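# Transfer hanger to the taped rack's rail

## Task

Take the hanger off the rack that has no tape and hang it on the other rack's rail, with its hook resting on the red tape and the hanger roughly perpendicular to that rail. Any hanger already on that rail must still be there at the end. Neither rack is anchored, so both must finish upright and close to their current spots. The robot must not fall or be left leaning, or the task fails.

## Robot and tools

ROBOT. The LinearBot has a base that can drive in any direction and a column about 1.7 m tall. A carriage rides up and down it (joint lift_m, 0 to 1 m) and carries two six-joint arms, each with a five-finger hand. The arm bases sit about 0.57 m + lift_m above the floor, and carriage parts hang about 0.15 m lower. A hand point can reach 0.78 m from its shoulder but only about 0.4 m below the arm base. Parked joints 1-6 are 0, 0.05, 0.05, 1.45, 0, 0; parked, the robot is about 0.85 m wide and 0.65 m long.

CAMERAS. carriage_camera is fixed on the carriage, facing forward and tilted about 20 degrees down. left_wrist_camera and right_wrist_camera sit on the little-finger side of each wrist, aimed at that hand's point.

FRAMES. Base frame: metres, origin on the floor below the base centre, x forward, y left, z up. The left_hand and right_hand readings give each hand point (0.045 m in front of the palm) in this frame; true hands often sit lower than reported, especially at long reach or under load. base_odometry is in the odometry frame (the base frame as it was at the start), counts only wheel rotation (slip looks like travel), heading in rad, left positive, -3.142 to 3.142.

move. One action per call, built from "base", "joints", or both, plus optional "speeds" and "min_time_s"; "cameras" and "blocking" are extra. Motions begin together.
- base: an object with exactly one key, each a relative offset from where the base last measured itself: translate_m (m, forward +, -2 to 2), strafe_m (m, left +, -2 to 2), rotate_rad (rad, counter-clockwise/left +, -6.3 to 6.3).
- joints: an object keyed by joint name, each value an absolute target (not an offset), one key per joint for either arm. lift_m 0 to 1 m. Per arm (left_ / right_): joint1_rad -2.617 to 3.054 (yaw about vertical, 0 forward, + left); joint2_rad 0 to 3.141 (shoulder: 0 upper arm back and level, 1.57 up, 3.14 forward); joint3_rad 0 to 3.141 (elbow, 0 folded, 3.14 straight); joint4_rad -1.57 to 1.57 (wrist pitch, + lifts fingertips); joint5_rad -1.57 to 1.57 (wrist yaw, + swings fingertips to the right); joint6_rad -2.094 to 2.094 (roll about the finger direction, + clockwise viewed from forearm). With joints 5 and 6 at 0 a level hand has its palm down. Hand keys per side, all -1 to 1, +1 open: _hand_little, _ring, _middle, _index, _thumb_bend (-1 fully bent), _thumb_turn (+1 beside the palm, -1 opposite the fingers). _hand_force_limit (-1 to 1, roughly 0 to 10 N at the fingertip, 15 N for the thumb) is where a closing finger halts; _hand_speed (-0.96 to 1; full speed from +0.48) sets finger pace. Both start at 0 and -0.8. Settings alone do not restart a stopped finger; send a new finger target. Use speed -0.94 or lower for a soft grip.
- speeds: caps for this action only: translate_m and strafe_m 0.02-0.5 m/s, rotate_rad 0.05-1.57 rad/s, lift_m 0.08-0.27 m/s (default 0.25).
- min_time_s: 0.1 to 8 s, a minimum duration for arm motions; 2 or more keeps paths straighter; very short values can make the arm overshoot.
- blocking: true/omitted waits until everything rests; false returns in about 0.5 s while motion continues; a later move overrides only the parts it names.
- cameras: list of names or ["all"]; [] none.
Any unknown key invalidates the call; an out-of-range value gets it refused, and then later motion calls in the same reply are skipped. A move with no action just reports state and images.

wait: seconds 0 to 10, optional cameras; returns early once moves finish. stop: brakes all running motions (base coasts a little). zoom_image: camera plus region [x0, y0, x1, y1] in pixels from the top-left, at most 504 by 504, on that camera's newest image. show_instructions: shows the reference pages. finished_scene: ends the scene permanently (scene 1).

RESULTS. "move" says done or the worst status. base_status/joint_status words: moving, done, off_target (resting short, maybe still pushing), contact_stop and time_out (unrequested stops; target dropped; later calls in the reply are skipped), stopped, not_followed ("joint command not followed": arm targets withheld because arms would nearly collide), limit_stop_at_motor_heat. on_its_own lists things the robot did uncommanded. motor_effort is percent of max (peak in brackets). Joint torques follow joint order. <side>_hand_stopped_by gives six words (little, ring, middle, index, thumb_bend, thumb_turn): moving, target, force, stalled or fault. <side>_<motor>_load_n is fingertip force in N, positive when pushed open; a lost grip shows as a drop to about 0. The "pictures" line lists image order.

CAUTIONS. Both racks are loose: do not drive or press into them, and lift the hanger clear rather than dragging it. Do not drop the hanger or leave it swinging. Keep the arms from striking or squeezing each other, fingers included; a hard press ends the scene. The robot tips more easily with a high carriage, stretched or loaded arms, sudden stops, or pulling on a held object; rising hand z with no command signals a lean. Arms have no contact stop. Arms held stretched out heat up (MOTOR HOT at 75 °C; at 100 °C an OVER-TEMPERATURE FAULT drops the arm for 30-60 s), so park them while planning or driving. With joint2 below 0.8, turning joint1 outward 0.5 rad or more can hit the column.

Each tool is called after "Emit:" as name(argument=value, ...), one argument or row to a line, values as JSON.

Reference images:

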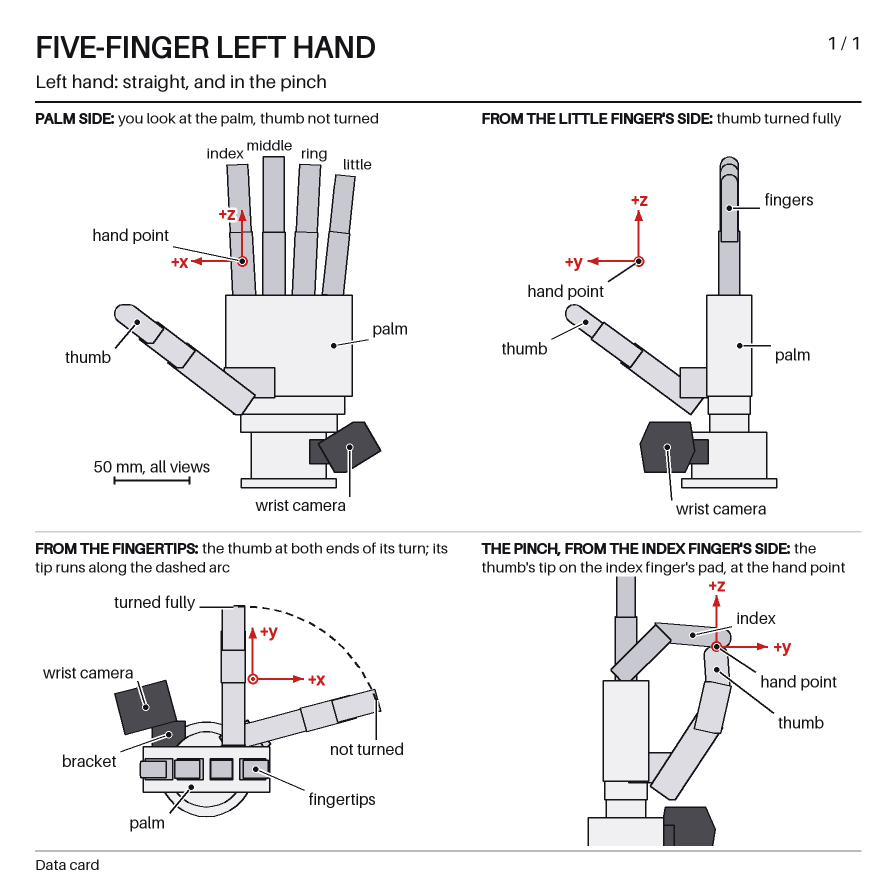

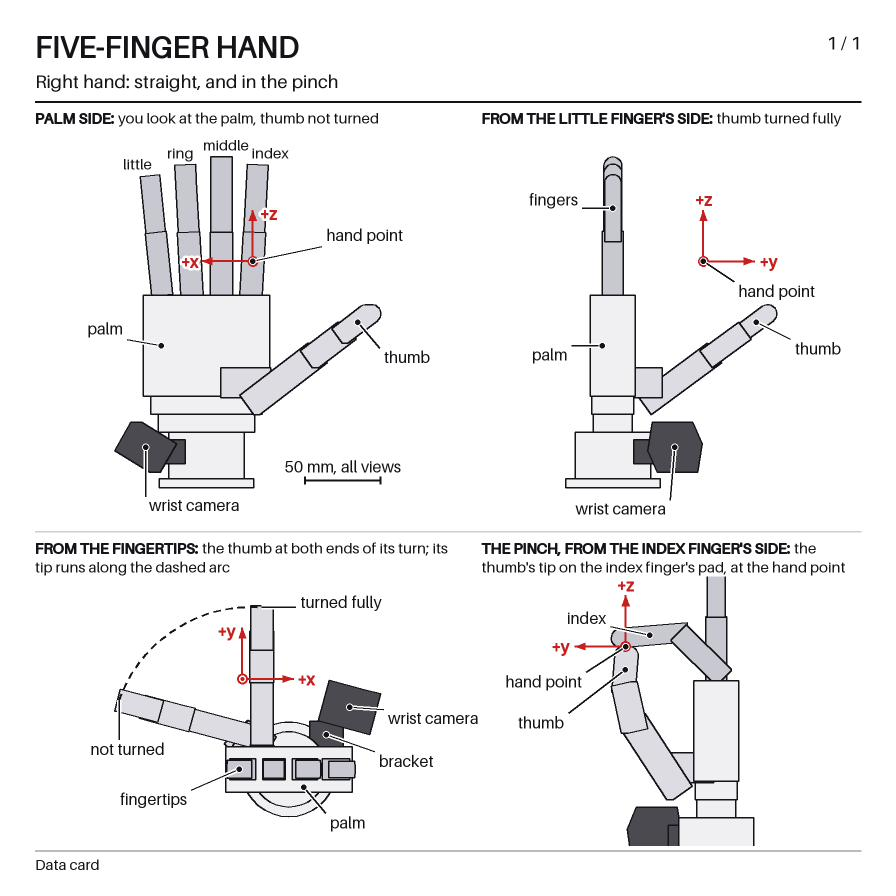

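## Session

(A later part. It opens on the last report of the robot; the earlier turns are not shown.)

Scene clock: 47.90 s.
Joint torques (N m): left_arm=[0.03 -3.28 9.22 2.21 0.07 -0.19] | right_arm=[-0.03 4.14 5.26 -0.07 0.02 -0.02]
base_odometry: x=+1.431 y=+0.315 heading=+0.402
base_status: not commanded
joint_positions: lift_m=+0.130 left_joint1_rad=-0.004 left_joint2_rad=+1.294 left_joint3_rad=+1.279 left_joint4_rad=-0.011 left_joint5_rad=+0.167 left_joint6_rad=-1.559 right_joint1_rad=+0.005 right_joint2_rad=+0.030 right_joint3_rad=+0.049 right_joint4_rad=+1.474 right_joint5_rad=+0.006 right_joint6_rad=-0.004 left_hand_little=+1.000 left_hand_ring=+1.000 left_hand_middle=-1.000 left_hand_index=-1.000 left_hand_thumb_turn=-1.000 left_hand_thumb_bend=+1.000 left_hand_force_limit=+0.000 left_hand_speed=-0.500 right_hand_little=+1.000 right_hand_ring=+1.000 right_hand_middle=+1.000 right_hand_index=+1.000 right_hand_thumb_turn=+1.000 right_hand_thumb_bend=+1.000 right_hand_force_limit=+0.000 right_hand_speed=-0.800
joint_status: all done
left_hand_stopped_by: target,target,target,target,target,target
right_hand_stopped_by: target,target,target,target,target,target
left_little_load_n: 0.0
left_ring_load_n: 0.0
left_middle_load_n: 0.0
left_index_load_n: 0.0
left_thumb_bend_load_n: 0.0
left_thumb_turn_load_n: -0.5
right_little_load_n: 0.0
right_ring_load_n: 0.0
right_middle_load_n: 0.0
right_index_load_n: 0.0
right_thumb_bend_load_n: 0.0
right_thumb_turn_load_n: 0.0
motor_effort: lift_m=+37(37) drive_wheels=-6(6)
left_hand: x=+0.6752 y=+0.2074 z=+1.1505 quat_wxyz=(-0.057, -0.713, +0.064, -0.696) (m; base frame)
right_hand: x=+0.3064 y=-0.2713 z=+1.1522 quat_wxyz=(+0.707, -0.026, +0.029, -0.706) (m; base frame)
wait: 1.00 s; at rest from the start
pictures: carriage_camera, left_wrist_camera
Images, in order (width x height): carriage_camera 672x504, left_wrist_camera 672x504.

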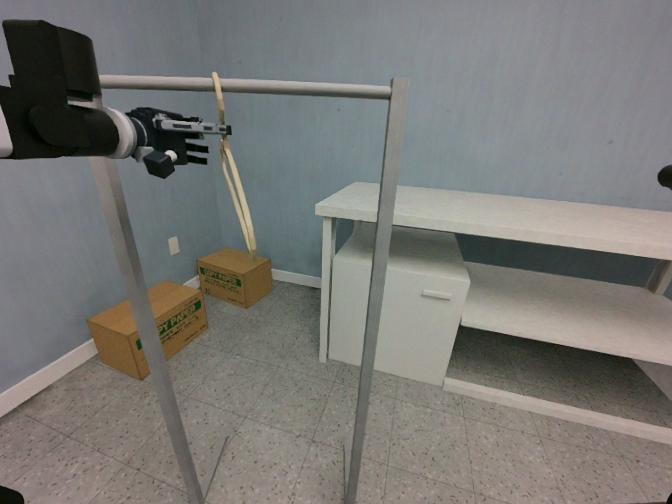

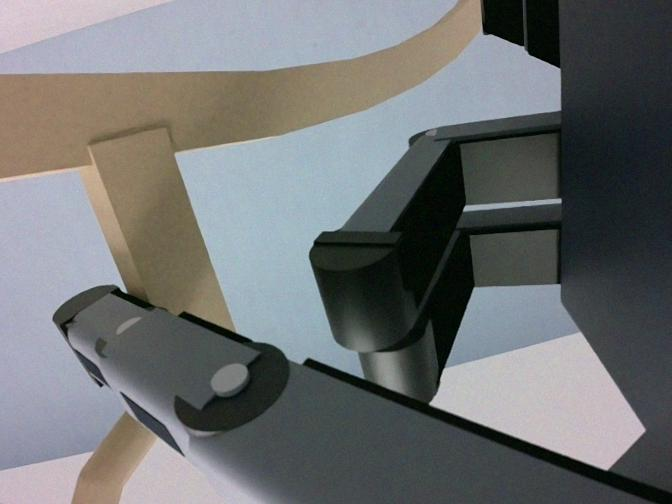

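Emit:
move(
  joints={"left_hand_thumb_bend":-1,"left_hand_speed":-0.8,"left_hand_force_limit":0},
  cameras=["carriage_camera","left_wrist_camera"],
)

Emit:
zoom_image(
  camera="carriage_camera",
  region=[140, 60, 300, 280],
)

Scene clock: 56.10 s.
Joint torques (N m): left_arm=[0.05 -3.28 9.21 2.21 -0.01 -0.19] | right_arm=[-0.09 4.1 5.24 -0.06 -0.04 -0.01]
move: off_target
base_odometry: x=+1.431 y=+0.315 heading=+0.402
base_status: not commanded
joint_positions: lift_m=+0.130 left_joint1_rad=-0.004 left_joint2_rad=+1.294 left_joint3_rad=+1.279 left_joint4_rad=-0.011 left_joint5_rad=+0.173 left_joint6_rad=-1.559 right_joint1_rad=+0.005 right_joint2_rad=+0.030 right_joint3_rad=+0.049 right_joint4_rad=+1.474 right_joint5_rad=+0.006 right_joint6_rad=-0.004 left_hand_little=+1.000 left_hand_ring=+1.000 left_hand_middle=-1.000 left_hand_index=-1.000 left_hand_thumb_turn=-1.000 left_hand_thumb_bend=+0.472 left_hand_force_limit=+0.000 left_hand_speed=-0.800 right_hand_little=+1.000 right_hand_ring=+1.000 right_hand_middle=+1.000 right_hand_index=+1.000 right_hand_thumb_turn=+1.000 right_hand_thumb_bend=+1.000 right_hand_force_limit=+0.000 right_hand_speed=-0.800
joint_status: left_hand_thumb_bend off_target (ended at +0.472, target -1.000); the others done
left_hand_stopped_by: target,target,target,target,force,target
right_hand_stopped_by: target,target,target,target,target,target
left_little_load_n: 0.0
left_ring_load_n: 0.0
left_middle_load_n: -1.0
left_index_load_n: 0.0
left_thumb_bend_load_n: 7.5
left_thumb_turn_load_n: 2.5
right_little_load_n: 0.0
right_ring_load_n: 0.5
right_middle_load_n: 0.0
right_index_load_n: 0.0
right_thumb_bend_load_n: 0.0
right_thumb_turn_load_n: 0.0
motor_effort: lift_m=+36(37) drive_wheels=-6(6)
left_hand: x=+0.6747 y=+0.2064 z=+1.1505 quat_wxyz=(-0.059, -0.713, +0.066, -0.696) (m; base frame)
right_hand: x=+0.3064 y=-0.2713 z=+1.1522 quat_wxyz=(+0.707, -0.026, +0.029, -0.706) (m; base frame)
pictures: carriage_camera, left_wrist_camera
Images, in order (width x height): carriage_camera 672x504, left_wrist_camera 672x504.

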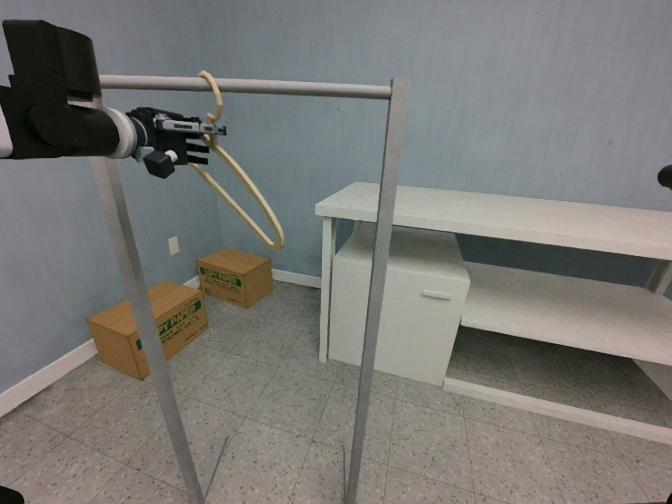

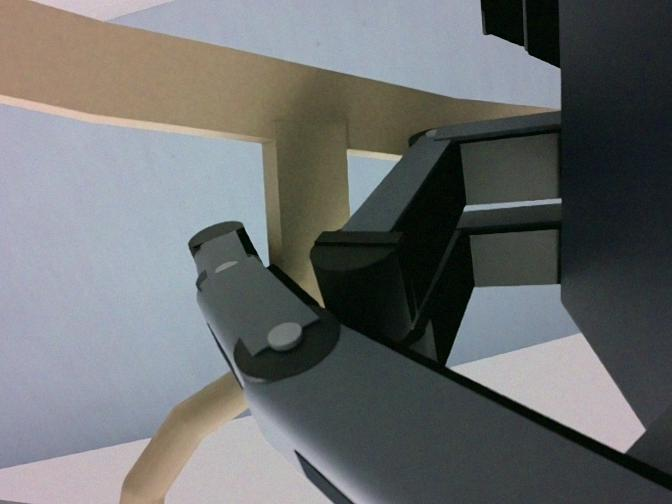

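Scaled by 2.291 from the camera's 672x504 image, which has a finer 960x720 frame.

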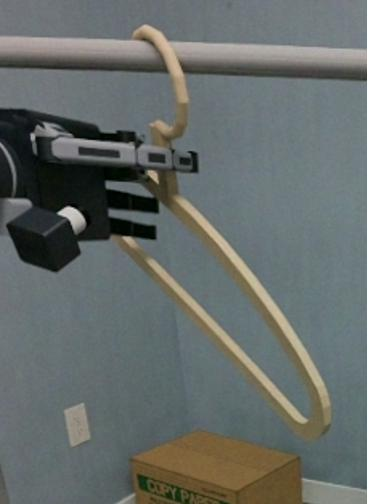

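Emit:
move(
  joints={"left_hand_thumb_bend":-0.99,"left_hand_force_limit":0.4},
)

Emit:
move(
  joints={"lift_m":0.145},
  speeds={"lift_m": 0.08},
  cameras=["carriage_camera","left_wrist_camera"],
)

Emit:
zoom_image(
  camera="carriage_camera",
  region=[140, 60, 300, 280],
)

Scene clock: 57.80 s.
Joint torques (N m): left_arm=[0.05 -3.28 9.22 2.21 -0.01 -0.19] | right_arm=[-0.03 4.19 5.29 -0.06 -0.01 -0.01]
move: off_target
base_odometry: x=+1.431 y=+0.315 heading=+0.402
base_status: not commanded
joint_positions: lift_m=+0.130 left_joint1_rad=-0.004 left_joint2_rad=+1.294 left_joint3_rad=+1.279 left_joint4_rad=-0.011 left_joint5_rad=+0.173 left_joint6_rad=-1.559 right_joint1_rad=+0.005 right_joint2_rad=+0.030 right_joint3_rad=+0.049 right_joint4_rad=+1.474 right_joint5_rad=+0.006 right_joint6_rad=-0.004 left_hand_little=+1.000 left_hand_ring=+1.000 left_hand_middle=-1.000 left_hand_index=-1.000 left_hand_thumb_turn=-1.000 left_hand_thumb_bend=+0.450 left_hand_force_limit=+0.400 left_hand_speed=-0.800 right_hand_little=+1.000 right_hand_ring=+1.000 right_hand_middle=+1.000 right_hand_index=+1.000 right_hand_thumb_turn=+1.000 right_hand_thumb_bend=+1.000 right_hand_force_limit=+0.000 right_hand_speed=-0.800
joint_status: left_hand_thumb_bend off_target (ended at +0.450, target -0.990); the others done
left_hand_stopped_by: target,target,target,target,force,target
right_hand_stopped_by: target,target,target,target,target,target
left_little_load_n: 0.0
left_ring_load_n: 0.0
left_middle_load_n: -1.5
left_index_load_n: 0.0
left_thumb_bend_load_n: 10.5
left_thumb_turn_load_n: 4.0
right_little_load_n: 0.0
right_ring_load_n: 0.0
right_middle_load_n: 0.0
right_index_load_n: 0.0
right_thumb_bend_load_n: 0.0
right_thumb_turn_load_n: 0.0
motor_effort: lift_m=+37(37) drive_wheels=-6(6)
left_hand: x=+0.6746 y=+0.2063 z=+1.1505 quat_wxyz=(-0.059, -0.713, +0.066, -0.696) (m; base frame)
right_hand: x=+0.3064 y=-0.2713 z=+1.1522 quat_wxyz=(+0.707, -0.026, +0.029, -0.706) (m; base frame)
pictures: none

Scene clock: 58.37 s.
Joint torques (N m): left_arm=[0.01 -3.32 9.21 2.3 -0.02 -0.2] | right_arm=[-0.02 4.08 5.33 -0.09 -0.02 -0.01]
move: done
base_odometry: x=+1.431 y=+0.315 heading=+0.402
base_status: not commanded
joint_positions: lift_m=+0.145 left_joint1_rad=-0.004 left_joint2_rad=+1.294 left_joint3_rad=+1.279 left_joint4_rad=-0.019 left_joint5_rad=+0.173 left_joint6_rad=-1.559 right_joint1_rad=+0.005 right_joint2_rad=+0.030 right_joint3_rad=+0.049 right_joint4_rad=+1.474 right_joint5_rad=+0.006 right_joint6_rad=-0.004 left_hand_little=+1.000 left_hand_ring=+1.000 left_hand_middle=-1.000 left_hand_index=-1.000 left_hand_thumb_turn=-1.000 left_hand_thumb_bend=+0.450 left_hand_force_limit=+0.400 left_hand_speed=-0.800 right_hand_little=+1.000 right_hand_ring=+1.000 right_hand_middle=+1.000 right_hand_index=+1.000 right_hand_thumb_turn=+1.000 right_hand_thumb_bend=+1.000 right_hand_force_limit=+0.000 right_hand_speed=-0.800
joint_status: all done
left_hand_stopped_by: target,target,target,target,force,target
right_hand_stopped_by: target,target,target,target,target,target
left_little_load_n: 0.0
left_ring_load_n: 0.0
left_middle_load_n: -1.0
left_index_load_n: -0.5
left_thumb_bend_load_n: 10.5
left_thumb_turn_load_n: 3.5
right_little_load_n: 0.0
right_ring_load_n: 0.0
right_middle_load_n: 0.0
right_index_load_n: 0.0
right_thumb_bend_load_n: 0.0
right_thumb_turn_load_n: 0.0
motor_effort: lift_m=+37(44) drive_wheels=+4(6)
left_hand: x=+0.6749 y=+0.2062 z=+1.1631 quat_wxyz=(-0.060, -0.716, +0.066, -0.692) (m; base frame)
right_hand: x=+0.3064 y=-0.2713 z=+1.1671 quat_wxyz=(+0.707, -0.026, +0.029, -0.706) (m; base frame)
pictures: carriage_camera, left_wrist_camera
Images, in order (width x height): carriage_camera 672x504, left_wrist_camera 672x504.

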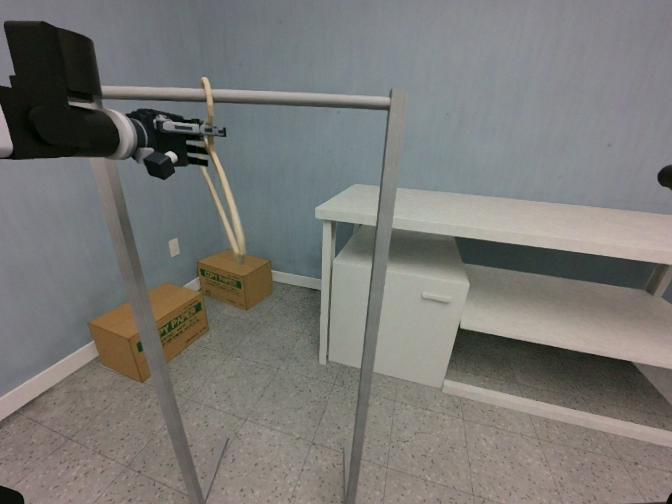

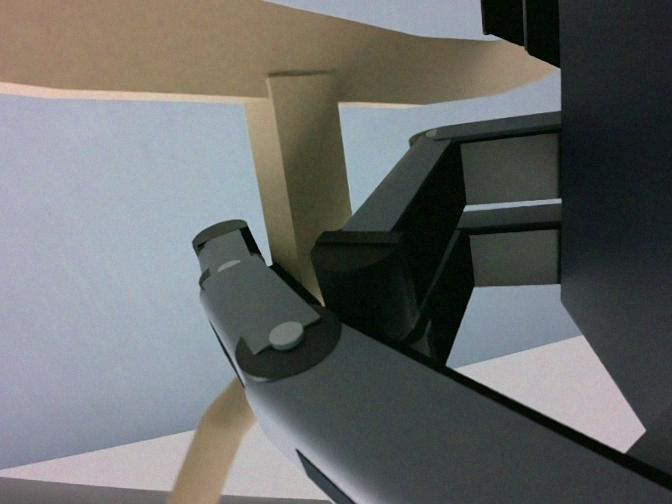

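Scaled by 2.291 from the camera's 672x504 image, which has a finer 960x720 frame.

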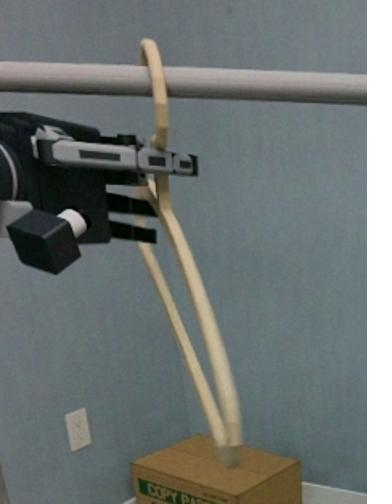

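Emit:
wait(
  seconds=0.5,
  cameras=["carriage_camera","left_wrist_camera"],
)

Emit:
zoom_image(
  camera="carriage_camera",
  region=[180, 60, 260, 170],
)

Scene clock: 61.23 s.
Joint torques (N m): left_arm=[0.03 -3.33 9.22 2.31 -0.01 -0.19] | right_arm=[-0.02 4.03 5.29 -0.07 -0.02 -0.02]
base_odometry: x=+1.431 y=+0.315 heading=+0.402
base_status: not commanded
joint_positions: lift_m=+0.145 left_joint1_rad=-0.004 left_joint2_rad=+1.294 left_joint3_rad=+1.279 left_joint4_rad=-0.019 left_joint5_rad=+0.173 left_joint6_rad=-1.559 right_joint1_rad=+0.005 right_joint2_rad=+0.030 right_joint3_rad=+0.049 right_joint4_rad=+1.474 right_joint5_rad=+0.006 right_joint6_rad=-0.004 left_hand_little=+1.000 left_hand_ring=+1.000 left_hand_middle=-1.000 left_hand_index=-1.000 left_hand_thumb_turn=-1.000 left_hand_thumb_bend=+0.450 left_hand_force_limit=+0.400 left_hand_speed=-0.800 right_hand_little=+1.000 right_hand_ring=+1.000 right_hand_middle=+1.000 right_hand_index=+1.000 right_hand_thumb_turn=+1.000 right_hand_thumb_bend=+1.000 right_hand_force_limit=+0.000 right_hand_speed=-0.800
joint_status: all done
left_hand_stopped_by: target,target,target,target,force,target
right_hand_stopped_by: target,target,target,target,target,target
left_little_load_n: 0.0
left_ring_load_n: 0.0
left_middle_load_n: -1.5
left_index_load_n: 0.0
left_thumb_bend_load_n: 10.5
left_thumb_turn_load_n: 3.5
right_little_load_n: -0.5
right_ring_load_n: 0.0
right_middle_load_n: 0.0
right_index_load_n: 0.0
right_thumb_bend_load_n: 0.0
right_thumb_turn_load_n: 0.0
motor_effort: lift_m=+37(44) drive_wheels=+4(6)
left_hand: x=+0.6749 y=+0.2062 z=+1.1631 quat_wxyz=(-0.060, -0.716, +0.066, -0.692) (m; base frame)
right_hand: x=+0.3064 y=-0.2713 z=+1.1671 quat_wxyz=(+0.707, -0.026, +0.029, -0.706) (m; base frame)
wait: 0.50 s; at rest from the start
pictures: carriage_camera, left_wrist_camera
Images, in order (width x height): carriage_camera 672x504, left_wrist_camera 672x504.

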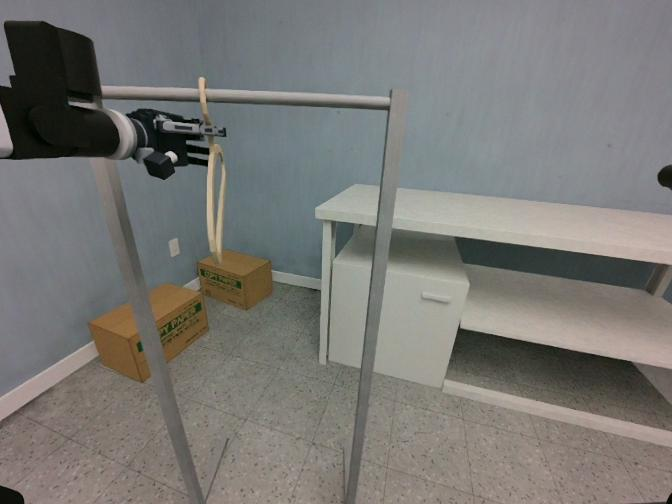

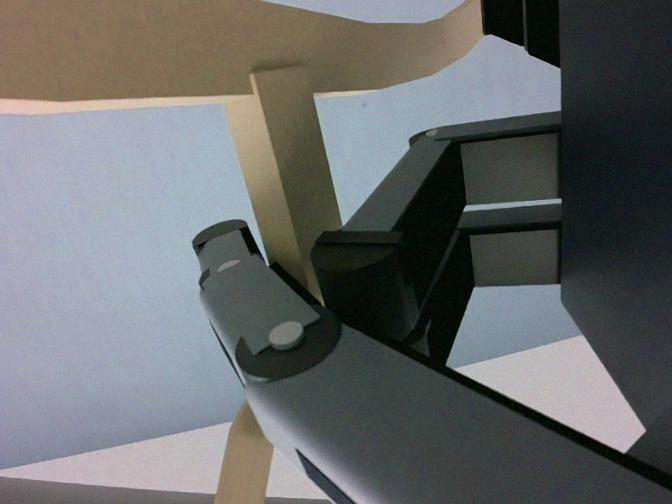

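Scaled by 4.582 from the camera's 672x504 image, which has a finer 960x720 frame.

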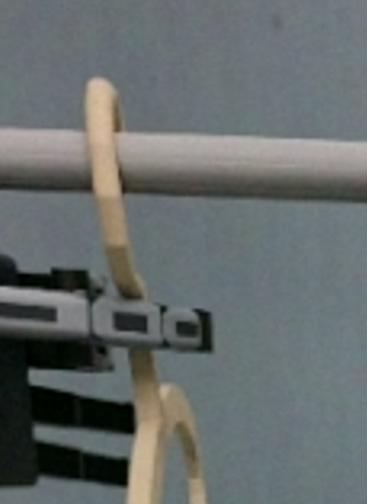

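Emit:
move(
  joints={"lift_m":0.129},
  speeds={"lift_m": 0.08},
)

Emit:
move(
  joints={"left_hand_thumb_bend":1,"left_hand_speed":0},
)

Emit:
move(
  base={"translate_m": -0.14},
  speeds={"translate_m": 0.15},
)

Emit:
move(
  joints={"left_hand_index":1,"left_hand_middle":1,"left_hand_speed":1,"left_joint4_rad":-0.45,"left_joint5_rad":0},
  cameras=["carriage_camera","left_wrist_camera"],
)

Emit:
zoom_image(
  camera="carriage_camera",
  region=[120, 60, 320, 280],
)

Scene clock: 66.13 s.
Joint torques (N m): left_arm=[0.03 -3.32 9.21 2.27 -0.01 -0.18] | right_arm=[-0.01 4.1 5.3 -0.07 -0.01 -0.02]
move: done
base_odometry: x=+1.431 y=+0.315 heading=+0.402
base_status: not commanded
joint_positions: lift_m=+0.129 left_joint1_rad=-0.004 left_joint2_rad=+1.294 left_joint3_rad=+1.279 left_joint4_rad=-0.016 left_joint5_rad=+0.175 left_joint6_rad=-1.560 right_joint1_rad=+0.005 right_joint2_rad=+0.030 right_joint3_rad=+0.049 right_joint4_rad=+1.474 right_joint5_rad=+0.006 right_joint6_rad=-0.004 left_hand_little=+1.000 left_hand_ring=+1.000 left_hand_middle=-1.000 left_hand_index=-1.000 left_hand_thumb_turn=-1.000 left_hand_thumb_bend=+0.450 left_hand_force_limit=+0.400 left_hand_speed=-0.800 right_hand_little=+1.000 right_hand_ring=+1.000 right_hand_middle=+1.000 right_hand_index=+1.000 right_hand_thumb_turn=+1.000 right_hand_thumb_bend=+1.000 right_hand_force_limit=+0.000 right_hand_speed=-0.800
joint_status: all done
left_hand_stopped_by: target,target,target,target,force,target
right_hand_stopped_by: target,target,target,target,target,target
left_little_load_n: 0.0
left_ring_load_n: 0.0
left_middle_load_n: -1.0
left_index_load_n: 0.0
left_thumb_bend_load_n: 10.5
left_thumb_turn_load_n: 4.0
right_little_load_n: 0.0
right_ring_load_n: 0.0
right_middle_load_n: 0.0
right_index_load_n: 0.0
right_thumb_bend_load_n: 0.0
right_thumb_turn_load_n: 0.0
motor_effort: lift_m=+36(37) drive_wheels=+4(6)
left_hand: x=+0.6747 y=+0.2060 z=+1.1482 quat_wxyz=(-0.060, -0.715, +0.066, -0.694) (m; base frame)
right_hand: x=+0.3064 y=-0.2713 z=+1.1512 quat_wxyz=(+0.707, -0.026, +0.029, -0.706) (m; base frame)
pictures: none

Scene clock: 67.00 s.
Joint torques (N m): left_arm=[0.03 -3.32 9.2 2.26 -0.03 -0.18] | right_arm=[-0.06 4.19 5.24 -0.05 -0.01 -0.01]
move: done
base_odometry: x=+1.431 y=+0.315 heading=+0.402
base_status: not commanded
joint_positions: lift_m=+0.129 left_joint1_rad=-0.004 left_joint2_rad=+1.294 left_joint3_rad=+1.279 left_joint4_rad=-0.016 left_joint5_rad=+0.175 left_joint6_rad=-1.560 right_joint1_rad=+0.005 right_joint2_rad=+0.030 right_joint3_rad=+0.049 right_joint4_rad=+1.474 right_joint5_rad=+0.006 right_joint6_rad=-0.004 left_hand_little=+1.000 left_hand_ring=+1.000 left_hand_middle=-1.000 left_hand_index=-1.000 left_hand_thumb_turn=-1.000 left_hand_thumb_bend=+1.000 left_hand_force_limit=+0.400 left_hand_speed=+0.000 right_hand_little=+1.000 right_hand_ring=+1.000 right_hand_middle=+1.000 right_hand_index=+1.000 right_hand_thumb_turn=+1.000 right_hand_thumb_bend=+1.000 right_hand_force_limit=+0.000 right_hand_speed=-0.800
joint_status: all done
left_hand_stopped_by: target,target,target,target,target,target
right_hand_stopped_by: target,target,target,target,target,target
left_little_load_n: 0.0
left_ring_load_n: 0.0
left_middle_load_n: 0.0
left_index_load_n: 0.0
left_thumb_bend_load_n: 0.0
left_thumb_turn_load_n: -0.5
right_little_load_n: 0.0
right_ring_load_n: 0.0
right_middle_load_n: 0.0
right_index_load_n: 0.0
right_thumb_bend_load_n: 0.0
right_thumb_turn_load_n: 0.0
motor_effort: lift_m=+36(36) drive_wheels=+4(4)
left_hand: x=+0.6747 y=+0.2060 z=+1.1482 quat_wxyz=(-0.060, -0.715, +0.066, -0.694) (m; base frame)
right_hand: x=+0.3064 y=-0.2713 z=+1.1512 quat_wxyz=(+0.707, -0.026, +0.029, -0.706) (m; base frame)
pictures: none

Scene clock: 68.83 s.
Joint torques (N m): left_arm=[0.01 -3.34 9.24 2.27 -0.02 -0.18] | right_arm=[0.03 4.14 5.24 -0.12 0.01 0]
move: done
base_odometry: x=+1.303 y=+0.261 heading=+0.402
base_status: done
joint_positions: lift_m=+0.129 left_joint1_rad=-0.004 left_joint2_rad=+1.294 left_joint3_rad=+1.279 left_joint4_rad=-0.016 left_joint5_rad=+0.174 left_joint6_rad=-1.560 right_joint1_rad=+0.005 right_joint2_rad=+0.030 right_joint3_rad=+0.049 right_joint4_rad=+1.473 right_joint5_rad=+0.005 right_joint6_rad=-0.004 left_hand_little=+1.000 left_hand_ring=+1.000 left_hand_middle=-1.000 left_hand_index=-1.000 left_hand_thumb_turn=-1.000 left_hand_thumb_bend=+1.000 left_hand_force_limit=+0.400 left_hand_speed=+0.000 right_hand_little=+1.000 right_hand_ring=+1.000 right_hand_middle=+1.000 right_hand_index=+1.000 right_hand_thumb_turn=+1.000 right_hand_thumb_bend=+1.000 right_hand_force_limit=+0.000 right_hand_speed=-0.800
joint_status: not commanded
left_hand_stopped_by: target,target,target,target,target,target
right_hand_stopped_by: target,target,target,target,target,target
left_little_load_n: 0.0
left_ring_load_n: 0.5
left_middle_load_n: 0.0
left_index_load_n: 0.0
left_thumb_bend_load_n: 0.0
left_thumb_turn_load_n: -0.5
right_little_load_n: 0.0
right_ring_load_n: 0.0
right_middle_load_n: 0.0
right_index_load_n: 0.0
right_thumb_bend_load_n: 0.0
right_thumb_turn_load_n: -0.5
motor_effort: lift_m=+36(36) drive_wheels=-5(13)
left_hand: x=+0.6748 y=+0.2063 z=+1.1482 quat_wxyz=(-0.060, -0.715, +0.066, -0.694) (m; base frame)
right_hand: x=+0.3068 y=-0.2712 z=+1.1511 quat_wxyz=(+0.707, -0.026, +0.030, -0.706) (m; base frame)
pictures: none

Scene clock: 70.07 s.
Joint torques (N m): left_arm=[-0.01 -3.28 9.13 1.97 -0.07 -0.13] | right_arm=[0.02 4.11 5.27 -0.06 -0.02 -0.02]
move: done
base_odometry: x=+1.303 y=+0.261 heading=+0.402
base_status: not commanded
joint_positions: lift_m=+0.129 left_joint1_rad=-0.004 left_joint2_rad=+1.294 left_joint3_rad=+1.279 left_joint4_rad=-0.445 left_joint5_rad=+0.012 left_joint6_rad=-1.564 right_joint1_rad=+0.005 right_joint2_rad=+0.030 right_joint3_rad=+0.049 right_joint4_rad=+1.473 right_joint5_rad=+0.005 right_joint6_rad=-0.004 left_hand_little=+1.000 left_hand_ring=+1.000 left_hand_middle=+1.000 left_hand_index=+1.000 left_hand_thumb_turn=-1.000 left_hand_thumb_bend=+1.000 left_hand_force_limit=+0.400 left_hand_speed=+1.000 right_hand_little=+1.000 right_hand_ring=+1.000 right_hand_middle=+1.000 right_hand_index=+1.000 right_hand_thumb_turn=+1.000 right_hand_thumb_bend=+1.000 right_hand_force_limit=+0.000 right_hand_speed=-0.800
joint_status: all done
left_hand_stopped_by: target,target,target,target,target,target
right_hand_stopped_by: target,target,target,target,target,target
left_little_load_n: 0.0
left_ring_load_n: 0.0
left_middle_load_n: 0.0
left_index_load_n: 0.0
left_thumb_bend_load_n: 0.0
left_thumb_turn_load_n: -0.5
right_little_load_n: 0.0
right_ring_load_n: 0.0
right_middle_load_n: 0.0
right_index_load_n: 0.0
right_thumb_bend_load_n: 0.0
right_thumb_turn_load_n: 0.0
motor_effort: lift_m=+36(36) drive_wheels=-5(5)
left_hand: x=+0.6725 y=+0.2369 z=+1.0344 quat_wxyz=(-0.004, -0.850, +0.008, -0.527) (m; base frame)
right_hand: x=+0.3068 y=-0.2712 z=+1.1511 quat_wxyz=(+0.707, -0.026, +0.030, -0.706) (m; base frame)
pictures: carriage_camera, left_wrist_camera
Images, in order (width x height): carriage_camera 672x504, left_wrist_camera 672x504.

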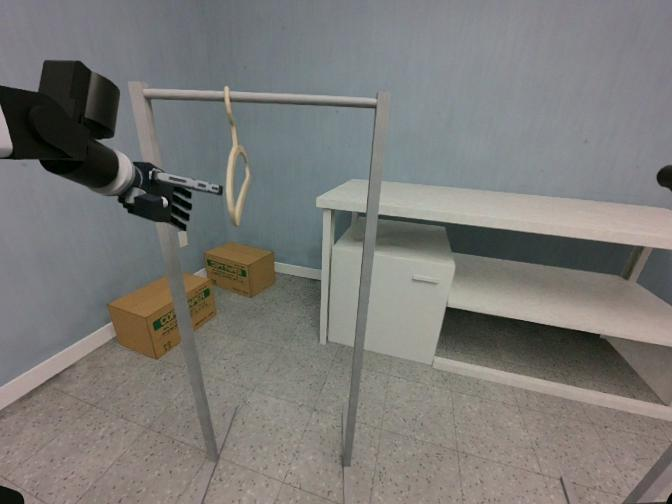

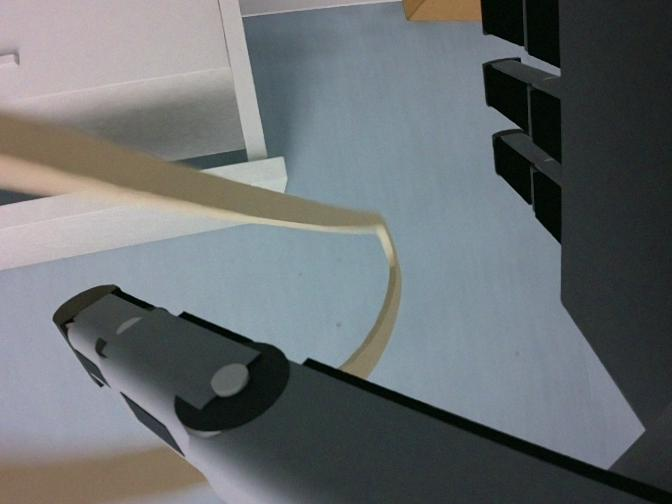

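Scaled by 2.291 from the camera's 672x504 image, which has a finer 960x720 frame.

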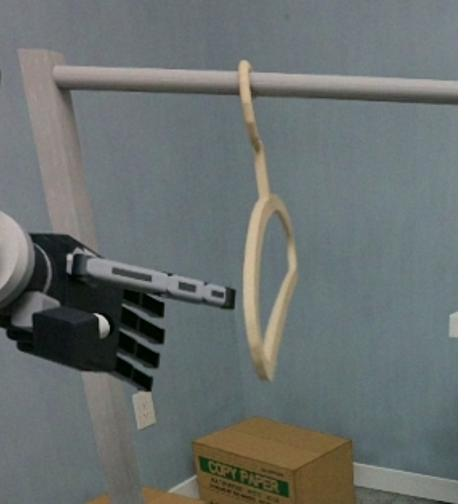

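Emit:
move(
  base={"translate_m": -0.15},
)

Emit:
move(
  base={"strafe_m": -0.034},
  joints={"lift_m":0.229},
  cameras=["carriage_camera","left_wrist_camera"],
)

Emit:
zoom_image(
  camera="carriage_camera",
  region=[160, 80, 310, 260],
)

Scene clock: 74.43 s.
Joint torques (N m): left_arm=[-0.02 -3.37 9.11 1.99 -0.09 -0.13] | right_arm=[0.01 4.1 5.27 -0.02 -0.02 -0.01]
move: done
base_odometry: x=+1.164 y=+0.202 heading=+0.402
base_status: done
joint_positions: lift_m=+0.129 left_joint1_rad=-0.004 left_joint2_rad=+1.294 left_joint3_rad=+1.279 left_joint4_rad=-0.449 left_joint5_rad=+0.011 left_joint6_rad=-1.564 right_joint1_rad=+0.005 right_joint2_rad=+0.030 right_joint3_rad=+0.049 right_joint4_rad=+1.472 right_joint5_rad=+0.005 right_joint6_rad=-0.004 left_hand_little=+1.000 left_hand_ring=+1.000 left_hand_middle=+1.000 left_hand_index=+1.000 left_hand_thumb_turn=-1.000 left_hand_thumb_bend=+1.000 left_hand_force_limit=+0.400 left_hand_speed=+1.000 right_hand_little=+1.000 right_hand_ring=+1.000 right_hand_middle=+1.000 right_hand_index=+1.000 right_hand_thumb_turn=+1.000 right_hand_thumb_bend=+1.000 right_hand_force_limit=+0.000 right_hand_speed=-0.800
joint_status: not commanded
left_hand_stopped_by: target,target,target,target,target,target
right_hand_stopped_by: target,target,target,target,target,target
left_little_load_n: 0.0
left_ring_load_n: 0.0
left_middle_load_n: 0.0
left_index_load_n: 0.0
left_thumb_bend_load_n: 0.0
left_thumb_turn_load_n: 0.0
right_little_load_n: 0.0
right_ring_load_n: 0.0
right_middle_load_n: 0.0
right_index_load_n: 0.0
right_thumb_bend_load_n: 0.0
right_thumb_turn_load_n: 0.0
motor_effort: lift_m=+36(36) drive_wheels=-2(8)
left_hand: x=+0.6721 y=+0.2371 z=+1.0333 quat_wxyz=(-0.004, -0.851, +0.007, -0.525) (m; base frame)
right_hand: x=+0.3070 y=-0.2712 z=+1.1510 quat_wxyz=(+0.707, -0.026, +0.030, -0.706) (m; base frame)
pictures: none

Scene clock: 75.53 s.
Joint torques (N m): left_arm=[-0.18 -3.28 9.03 2.05 -0.05 -0.13] | right_arm=[0.01 4.16 5.3 -0.01 0 0]
move: done
base_odometry: x=+1.177 y=+0.171 heading=+0.402
base_status: done
joint_positions: lift_m=+0.229 left_joint1_rad=-0.002 left_joint2_rad=+1.295 left_joint3_rad=+1.279 left_joint4_rad=-0.456 left_joint5_rad=+0.007 left_joint6_rad=-1.564 right_joint1_rad=+0.005 right_joint2_rad=+0.030 right_joint3_rad=+0.049 right_joint4_rad=+1.472 right_joint5_rad=+0.005 right_joint6_rad=-0.004 left_hand_little=+1.000 left_hand_ring=+1.000 left_hand_middle=+1.000 left_hand_index=+1.000 left_hand_thumb_turn=-1.000 left_hand_thumb_bend=+1.000 left_hand_force_limit=+0.400 left_hand_speed=+1.000 right_hand_little=+1.000 right_hand_ring=+1.000 right_hand_middle=+1.000 right_hand_index=+1.000 right_hand_thumb_turn=+1.000 right_hand_thumb_bend=+1.000 right_hand_force_limit=+0.000 right_hand_speed=-0.800
joint_status: all done
left_hand_stopped_by: target,target,target,target,target,target
right_hand_stopped_by: target,target,target,target,target,target
left_little_load_n: 0.0
left_ring_load_n: 0.0
left_middle_load_n: 0.0
left_index_load_n: 0.0
left_thumb_bend_load_n: 0.0
left_thumb_turn_load_n: -0.5
right_little_load_n: 0.0
right_ring_load_n: 0.0
right_middle_load_n: 0.0
right_index_load_n: 0.0
right_thumb_bend_load_n: 0.0
right_thumb_turn_load_n: 0.0
motor_effort: lift_m=+37(45) drive_wheels=+2(10)
left_hand: x=+0.6720 y=+0.2385 z=+1.1312 quat_wxyz=(-0.002, -0.853, +0.006, -0.522) (m; base frame)
right_hand: x=+0.3070 y=-0.2712 z=+1.2509 quat_wxyz=(+0.707, -0.026, +0.030, -0.706) (m; base frame)
pictures: carriage_camera, left_wrist_camera
Images, in order (width x height): carriage_camera 672x504, left_wrist_camera 672x504.

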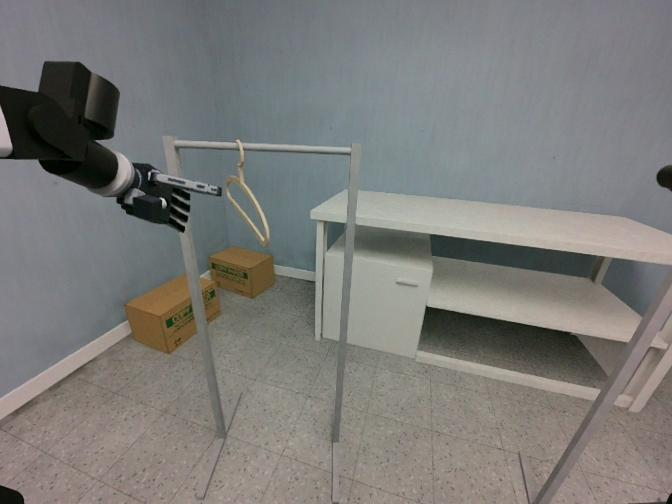

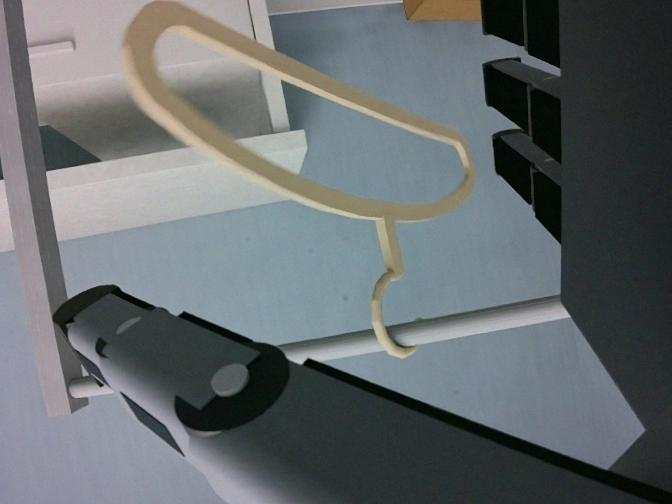

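Scaled by 2.800 from the camera's 672x504 image, which has a finer 960x720 frame.

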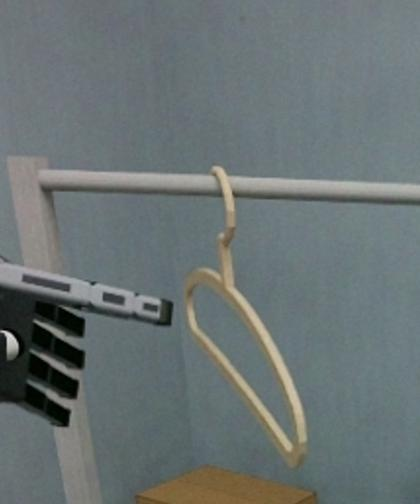

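Emit:
move(
  base={"rotate_rad": 0.3},
  joints={"left_joint1_rad":0.2},
)

Emit:
move(
  base={"strafe_m": -0.3},
  cameras=["carriage_camera","left_wrist_camera"],
)

Emit:
zoom_image(
  camera="carriage_camera",
  region=[120, 80, 320, 280],
)

Scene clock: 78.93 s.
Joint torques (N m): left_arm=[0.08 -3.3 9.07 2.06 -0.02 -0.13] | right_arm=[0.08 4.14 5.3 -0.02 -0.01 0]
move: done
base_odometry: x=+1.177 y=+0.171 heading=+0.701
base_status: done
joint_positions: lift_m=+0.229 left_joint1_rad=+0.196 left_joint2_rad=+1.295 left_joint3_rad=+1.279 left_joint4_rad=-0.456 left_joint5_rad=+0.004 left_joint6_rad=-1.564 right_joint1_rad=+0.005 right_joint2_rad=+0.030 right_joint3_rad=+0.049 right_joint4_rad=+1.473 right_joint5_rad=+0.005 right_joint6_rad=-0.004 left_hand_little=+1.000 left_hand_ring=+1.000 left_hand_middle=+1.000 left_hand_index=+1.000 left_hand_thumb_turn=-1.000 left_hand_thumb_bend=+1.000 left_hand_force_limit=+0.400 left_hand_speed=+1.000 right_hand_little=+1.000 right_hand_ring=+1.000 right_hand_middle=+1.000 right_hand_index=+1.000 right_hand_thumb_turn=+1.000 right_hand_thumb_bend=+1.000 right_hand_force_limit=+0.000 right_hand_speed=-0.800
joint_status: all done
left_hand_stopped_by: target,target,target,target,target,target
right_hand_stopped_by: target,target,target,target,target,target
left_little_load_n: -0.5
left_ring_load_n: 0.0
left_middle_load_n: 0.0
left_index_load_n: 0.0
left_thumb_bend_load_n: 0.0
left_thumb_turn_load_n: 0.0
right_little_load_n: 0.0
right_ring_load_n: 0.0
right_middle_load_n: 0.0
right_index_load_n: 0.0
right_thumb_bend_load_n: 0.0
right_thumb_turn_load_n: 0.0
motor_effort: lift_m=+37(37) drive_wheels=+15(20)
left_hand: x=+0.6756 y=+0.3278 z=+1.1310 quat_wxyz=(+0.051, -0.849, -0.079, -0.520) (m; base frame)
right_hand: x=+0.3068 y=-0.2712 z=+1.2510 quat_wxyz=(+0.707, -0.026, +0.030, -0.706) (m; base frame)
pictures: none

Scene clock: 81.43 s.
Joint torques (N m): left_arm=[0.09 -3.29 9.06 2.07 -0.03 -0.13] | right_arm=[-0.05 4.14 5.29 -0.07 -0.01 -0.02]
move: done
base_odometry: x=+1.371 y=-0.058 heading=+0.703
base_status: done
joint_positions: lift_m=+0.229 left_joint1_rad=+0.195 left_joint2_rad=+1.295 left_joint3_rad=+1.279 left_joint4_rad=-0.457 left_joint5_rad=+0.005 left_joint6_rad=-1.564 right_joint1_rad=+0.005 right_joint2_rad=+0.030 right_joint3_rad=+0.049 right_joint4_rad=+1.473 right_joint5_rad=+0.006 right_joint6_rad=-0.004 left_hand_little=+1.000 left_hand_ring=+1.000 left_hand_middle=+1.000 left_hand_index=+1.000 left_hand_thumb_turn=-1.000 left_hand_thumb_bend=+1.000 left_hand_force_limit=+0.400 left_hand_speed=+1.000 right_hand_little=+1.000 right_hand_ring=+1.000 right_hand_middle=+1.000 right_hand_index=+1.000 right_hand_thumb_turn=+1.000 right_hand_thumb_bend=+1.000 right_hand_force_limit=+0.000 right_hand_speed=-0.800
joint_status: not commanded
left_hand_stopped_by: target,target,target,target,target,target
right_hand_stopped_by: target,target,target,target,target,target
left_little_load_n: 0.0
left_ring_load_n: 0.0
left_middle_load_n: 0.0
left_index_load_n: 0.0
left_thumb_bend_load_n: 0.0
left_thumb_turn_load_n: -0.5
right_little_load_n: 0.0
right_ring_load_n: 0.0
right_middle_load_n: -0.5
right_index_load_n: 0.0
right_thumb_bend_load_n: 0.0
right_thumb_turn_load_n: 0.0
motor_effort: lift_m=+37(37) drive_wheels=-12(23)
left_hand: x=+0.6755 y=+0.3275 z=+1.1308 quat_wxyz=(+0.050, -0.850, -0.079, -0.519) (m; base frame)
right_hand: x=+0.3068 y=-0.2713 z=+1.2510 quat_wxyz=(+0.707, -0.026, +0.030, -0.706) (m; base frame)
pictures: carriage_camera, left_wrist_camera
Images, in order (width x height): carriage_camera 672x504, left_wrist_camera 672x504.

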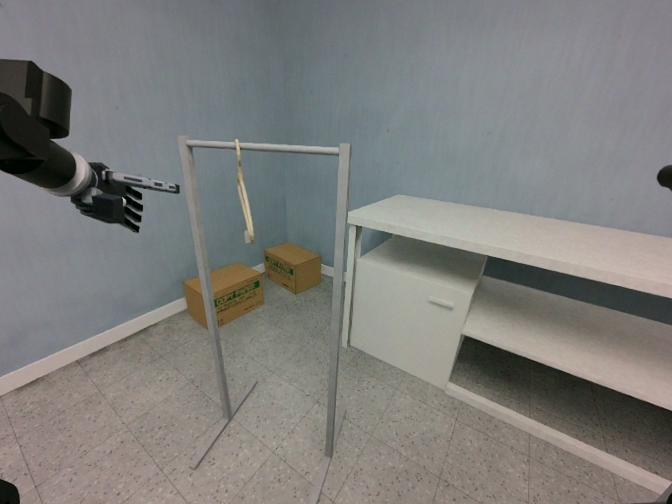

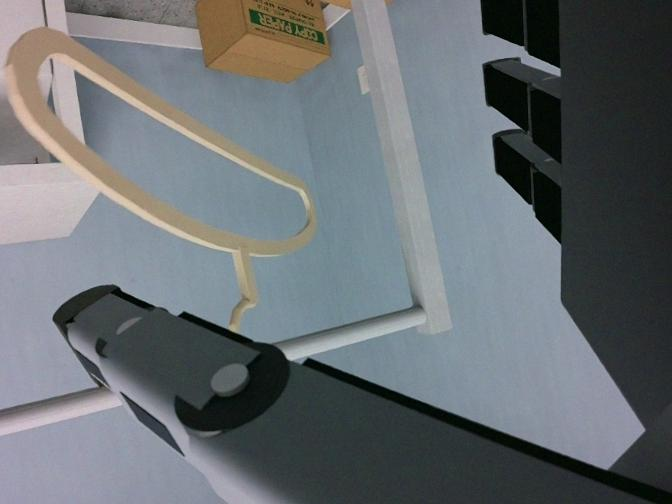

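Scaled by 2.520 from the camera's 672x504 image, which has a finer 960x720 frame.

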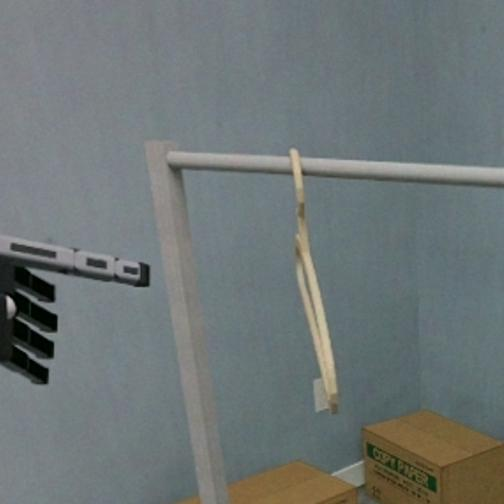

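Emit:
move(
  base={"strafe_m": -0.12},
  joints={"left_joint1_rad":0.32},
)

Emit:
move(
  base={"translate_m": 0.18},
  speeds={"translate_m": 0.2},
  cameras=["carriage_camera","left_wrist_camera"],
)

Emit:
zoom_image(
  camera="carriage_camera",
  region=[90, 80, 290, 280],
)

Scene clock: 84.23 s.
Joint torques (N m): left_arm=[0.03 -3.29 9.06 2.08 0 -0.13] | right_arm=[0.06 4.01 5.33 -0.05 0 -0.04]
move: done
base_odometry: x=+1.449 y=-0.150 heading=+0.705
base_status: done
joint_positions: lift_m=+0.229 left_joint1_rad=+0.316 left_joint2_rad=+1.295 left_joint3_rad=+1.279 left_joint4_rad=-0.459 left_joint5_rad=+0.003 left_joint6_rad=-1.564 right_joint1_rad=+0.005 right_joint2_rad=+0.030 right_joint3_rad=+0.049 right_joint4_rad=+1.473 right_joint5_rad=+0.006 right_joint6_rad=-0.004 left_hand_little=+1.000 left_hand_ring=+1.000 left_hand_middle=+1.000 left_hand_index=+1.000 left_hand_thumb_turn=-1.000 left_hand_thumb_bend=+1.000 left_hand_force_limit=+0.400 left_hand_speed=+1.000 right_hand_little=+1.000 right_hand_ring=+1.000 right_hand_middle=+1.000 right_hand_index=+1.000 right_hand_thumb_turn=+1.000 right_hand_thumb_bend=+1.000 right_hand_force_limit=+0.000 right_hand_speed=-0.800
joint_status: all done
left_hand_stopped_by: target,target,target,target,target,target
right_hand_stopped_by: target,target,target,target,target,target
left_little_load_n: 0.0
left_ring_load_n: 0.0
left_middle_load_n: -0.5
left_index_load_n: 0.0
left_thumb_bend_load_n: 0.0
left_thumb_turn_load_n: 0.0
right_little_load_n: 0.0
right_ring_load_n: 0.0
right_middle_load_n: 0.0
right_index_load_n: 0.0
right_thumb_bend_load_n: 0.0
right_thumb_turn_load_n: 0.0
motor_effort: lift_m=+37(37) drive_wheels=-13(20)
left_hand: x=+0.6689 y=+0.3819 z=+1.1304 quat_wxyz=(+0.082, -0.843, -0.131, -0.515) (m; base frame)
right_hand: x=+0.3067 y=-0.2713 z=+1.2511 quat_wxyz=(+0.707, -0.026, +0.030, -0.706) (m; base frame)
pictures: none

Scene clock: 86.33 s.
Joint torques (N m): left_arm=[-0.08 -3.29 9.03 2.09 0 -0.13] | right_arm=[-0.02 4.14 5.48 -0.07 -0.05 -0.03]
move: done
base_odometry: x=+1.587 y=-0.033 heading=+0.704
base_status: done
joint_positions: lift_m=+0.229 left_joint1_rad=+0.317 left_joint2_rad=+1.295 left_joint3_rad=+1.279 left_joint4_rad=-0.459 left_joint5_rad=+0.003 left_joint6_rad=-1.564 right_joint1_rad=+0.005 right_joint2_rad=+0.030 right_joint3_rad=+0.049 right_joint4_rad=+1.474 right_joint5_rad=+0.005 right_joint6_rad=-0.004 left_hand_little=+1.000 left_hand_ring=+1.000 left_hand_middle=+1.000 left_hand_index=+1.000 left_hand_thumb_turn=-1.000 left_hand_thumb_bend=+1.000 left_hand_force_limit=+0.400 left_hand_speed=+1.000 right_hand_little=+1.000 right_hand_ring=+1.000 right_hand_middle=+1.000 right_hand_index=+1.000 right_hand_thumb_turn=+1.000 right_hand_thumb_bend=+1.000 right_hand_force_limit=+0.000 right_hand_speed=-0.800
joint_status: not commanded
left_hand_stopped_by: target,target,target,target,target,target
right_hand_stopped_by: target,target,target,target,target,target
left_little_load_n: 0.0
left_ring_load_n: 0.0
left_middle_load_n: 0.0
left_index_load_n: 0.0
left_thumb_bend_load_n: 0.0
left_thumb_turn_load_n: -0.5
right_little_load_n: 0.0
right_ring_load_n: 0.0
right_middle_load_n: 0.0
right_index_load_n: 0.0
right_thumb_bend_load_n: 0.0
right_thumb_turn_load_n: 0.0
motor_effort: lift_m=+37(37) drive_wheels=-7(13)
left_hand: x=+0.6687 y=+0.3824 z=+1.1302 quat_wxyz=(+0.083, -0.844, -0.131, -0.514) (m; base frame)
right_hand: x=+0.3065 y=-0.2712 z=+1.2511 quat_wxyz=(+0.707, -0.026, +0.029, -0.706) (m; base frame)
pictures: carriage_camera, left_wrist_camera
Images, in order (width x height): carriage_camera 672x504, left_wrist_camera 672x504.

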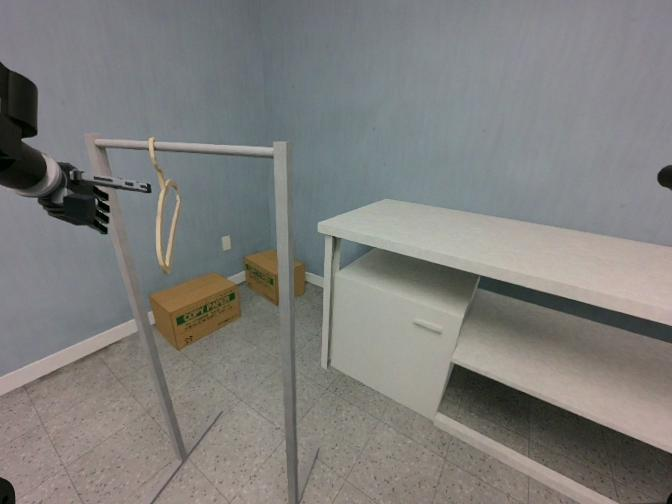

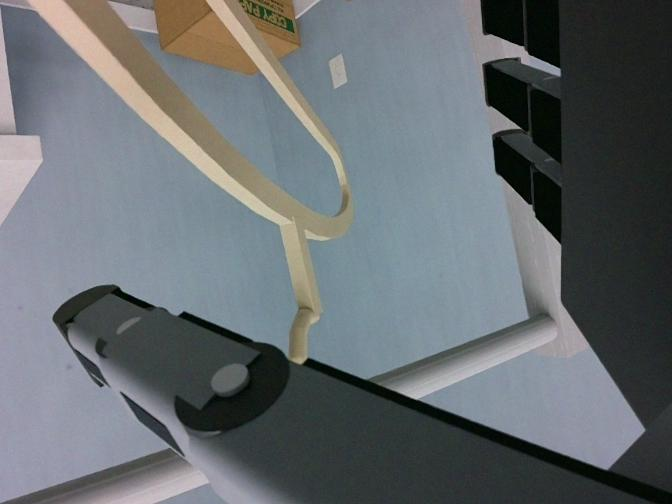

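Scaled by 2.520 from the camera's 672x504 image, which has a finer 960x720 frame.

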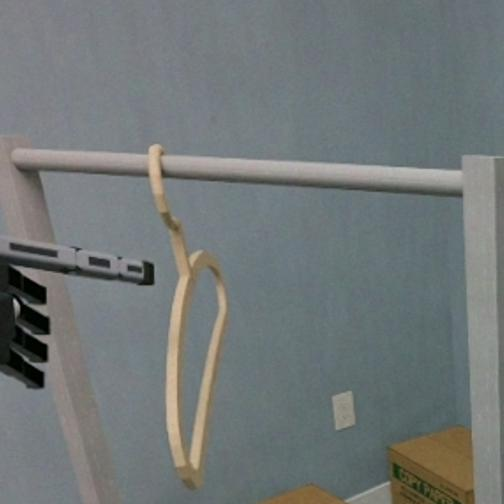

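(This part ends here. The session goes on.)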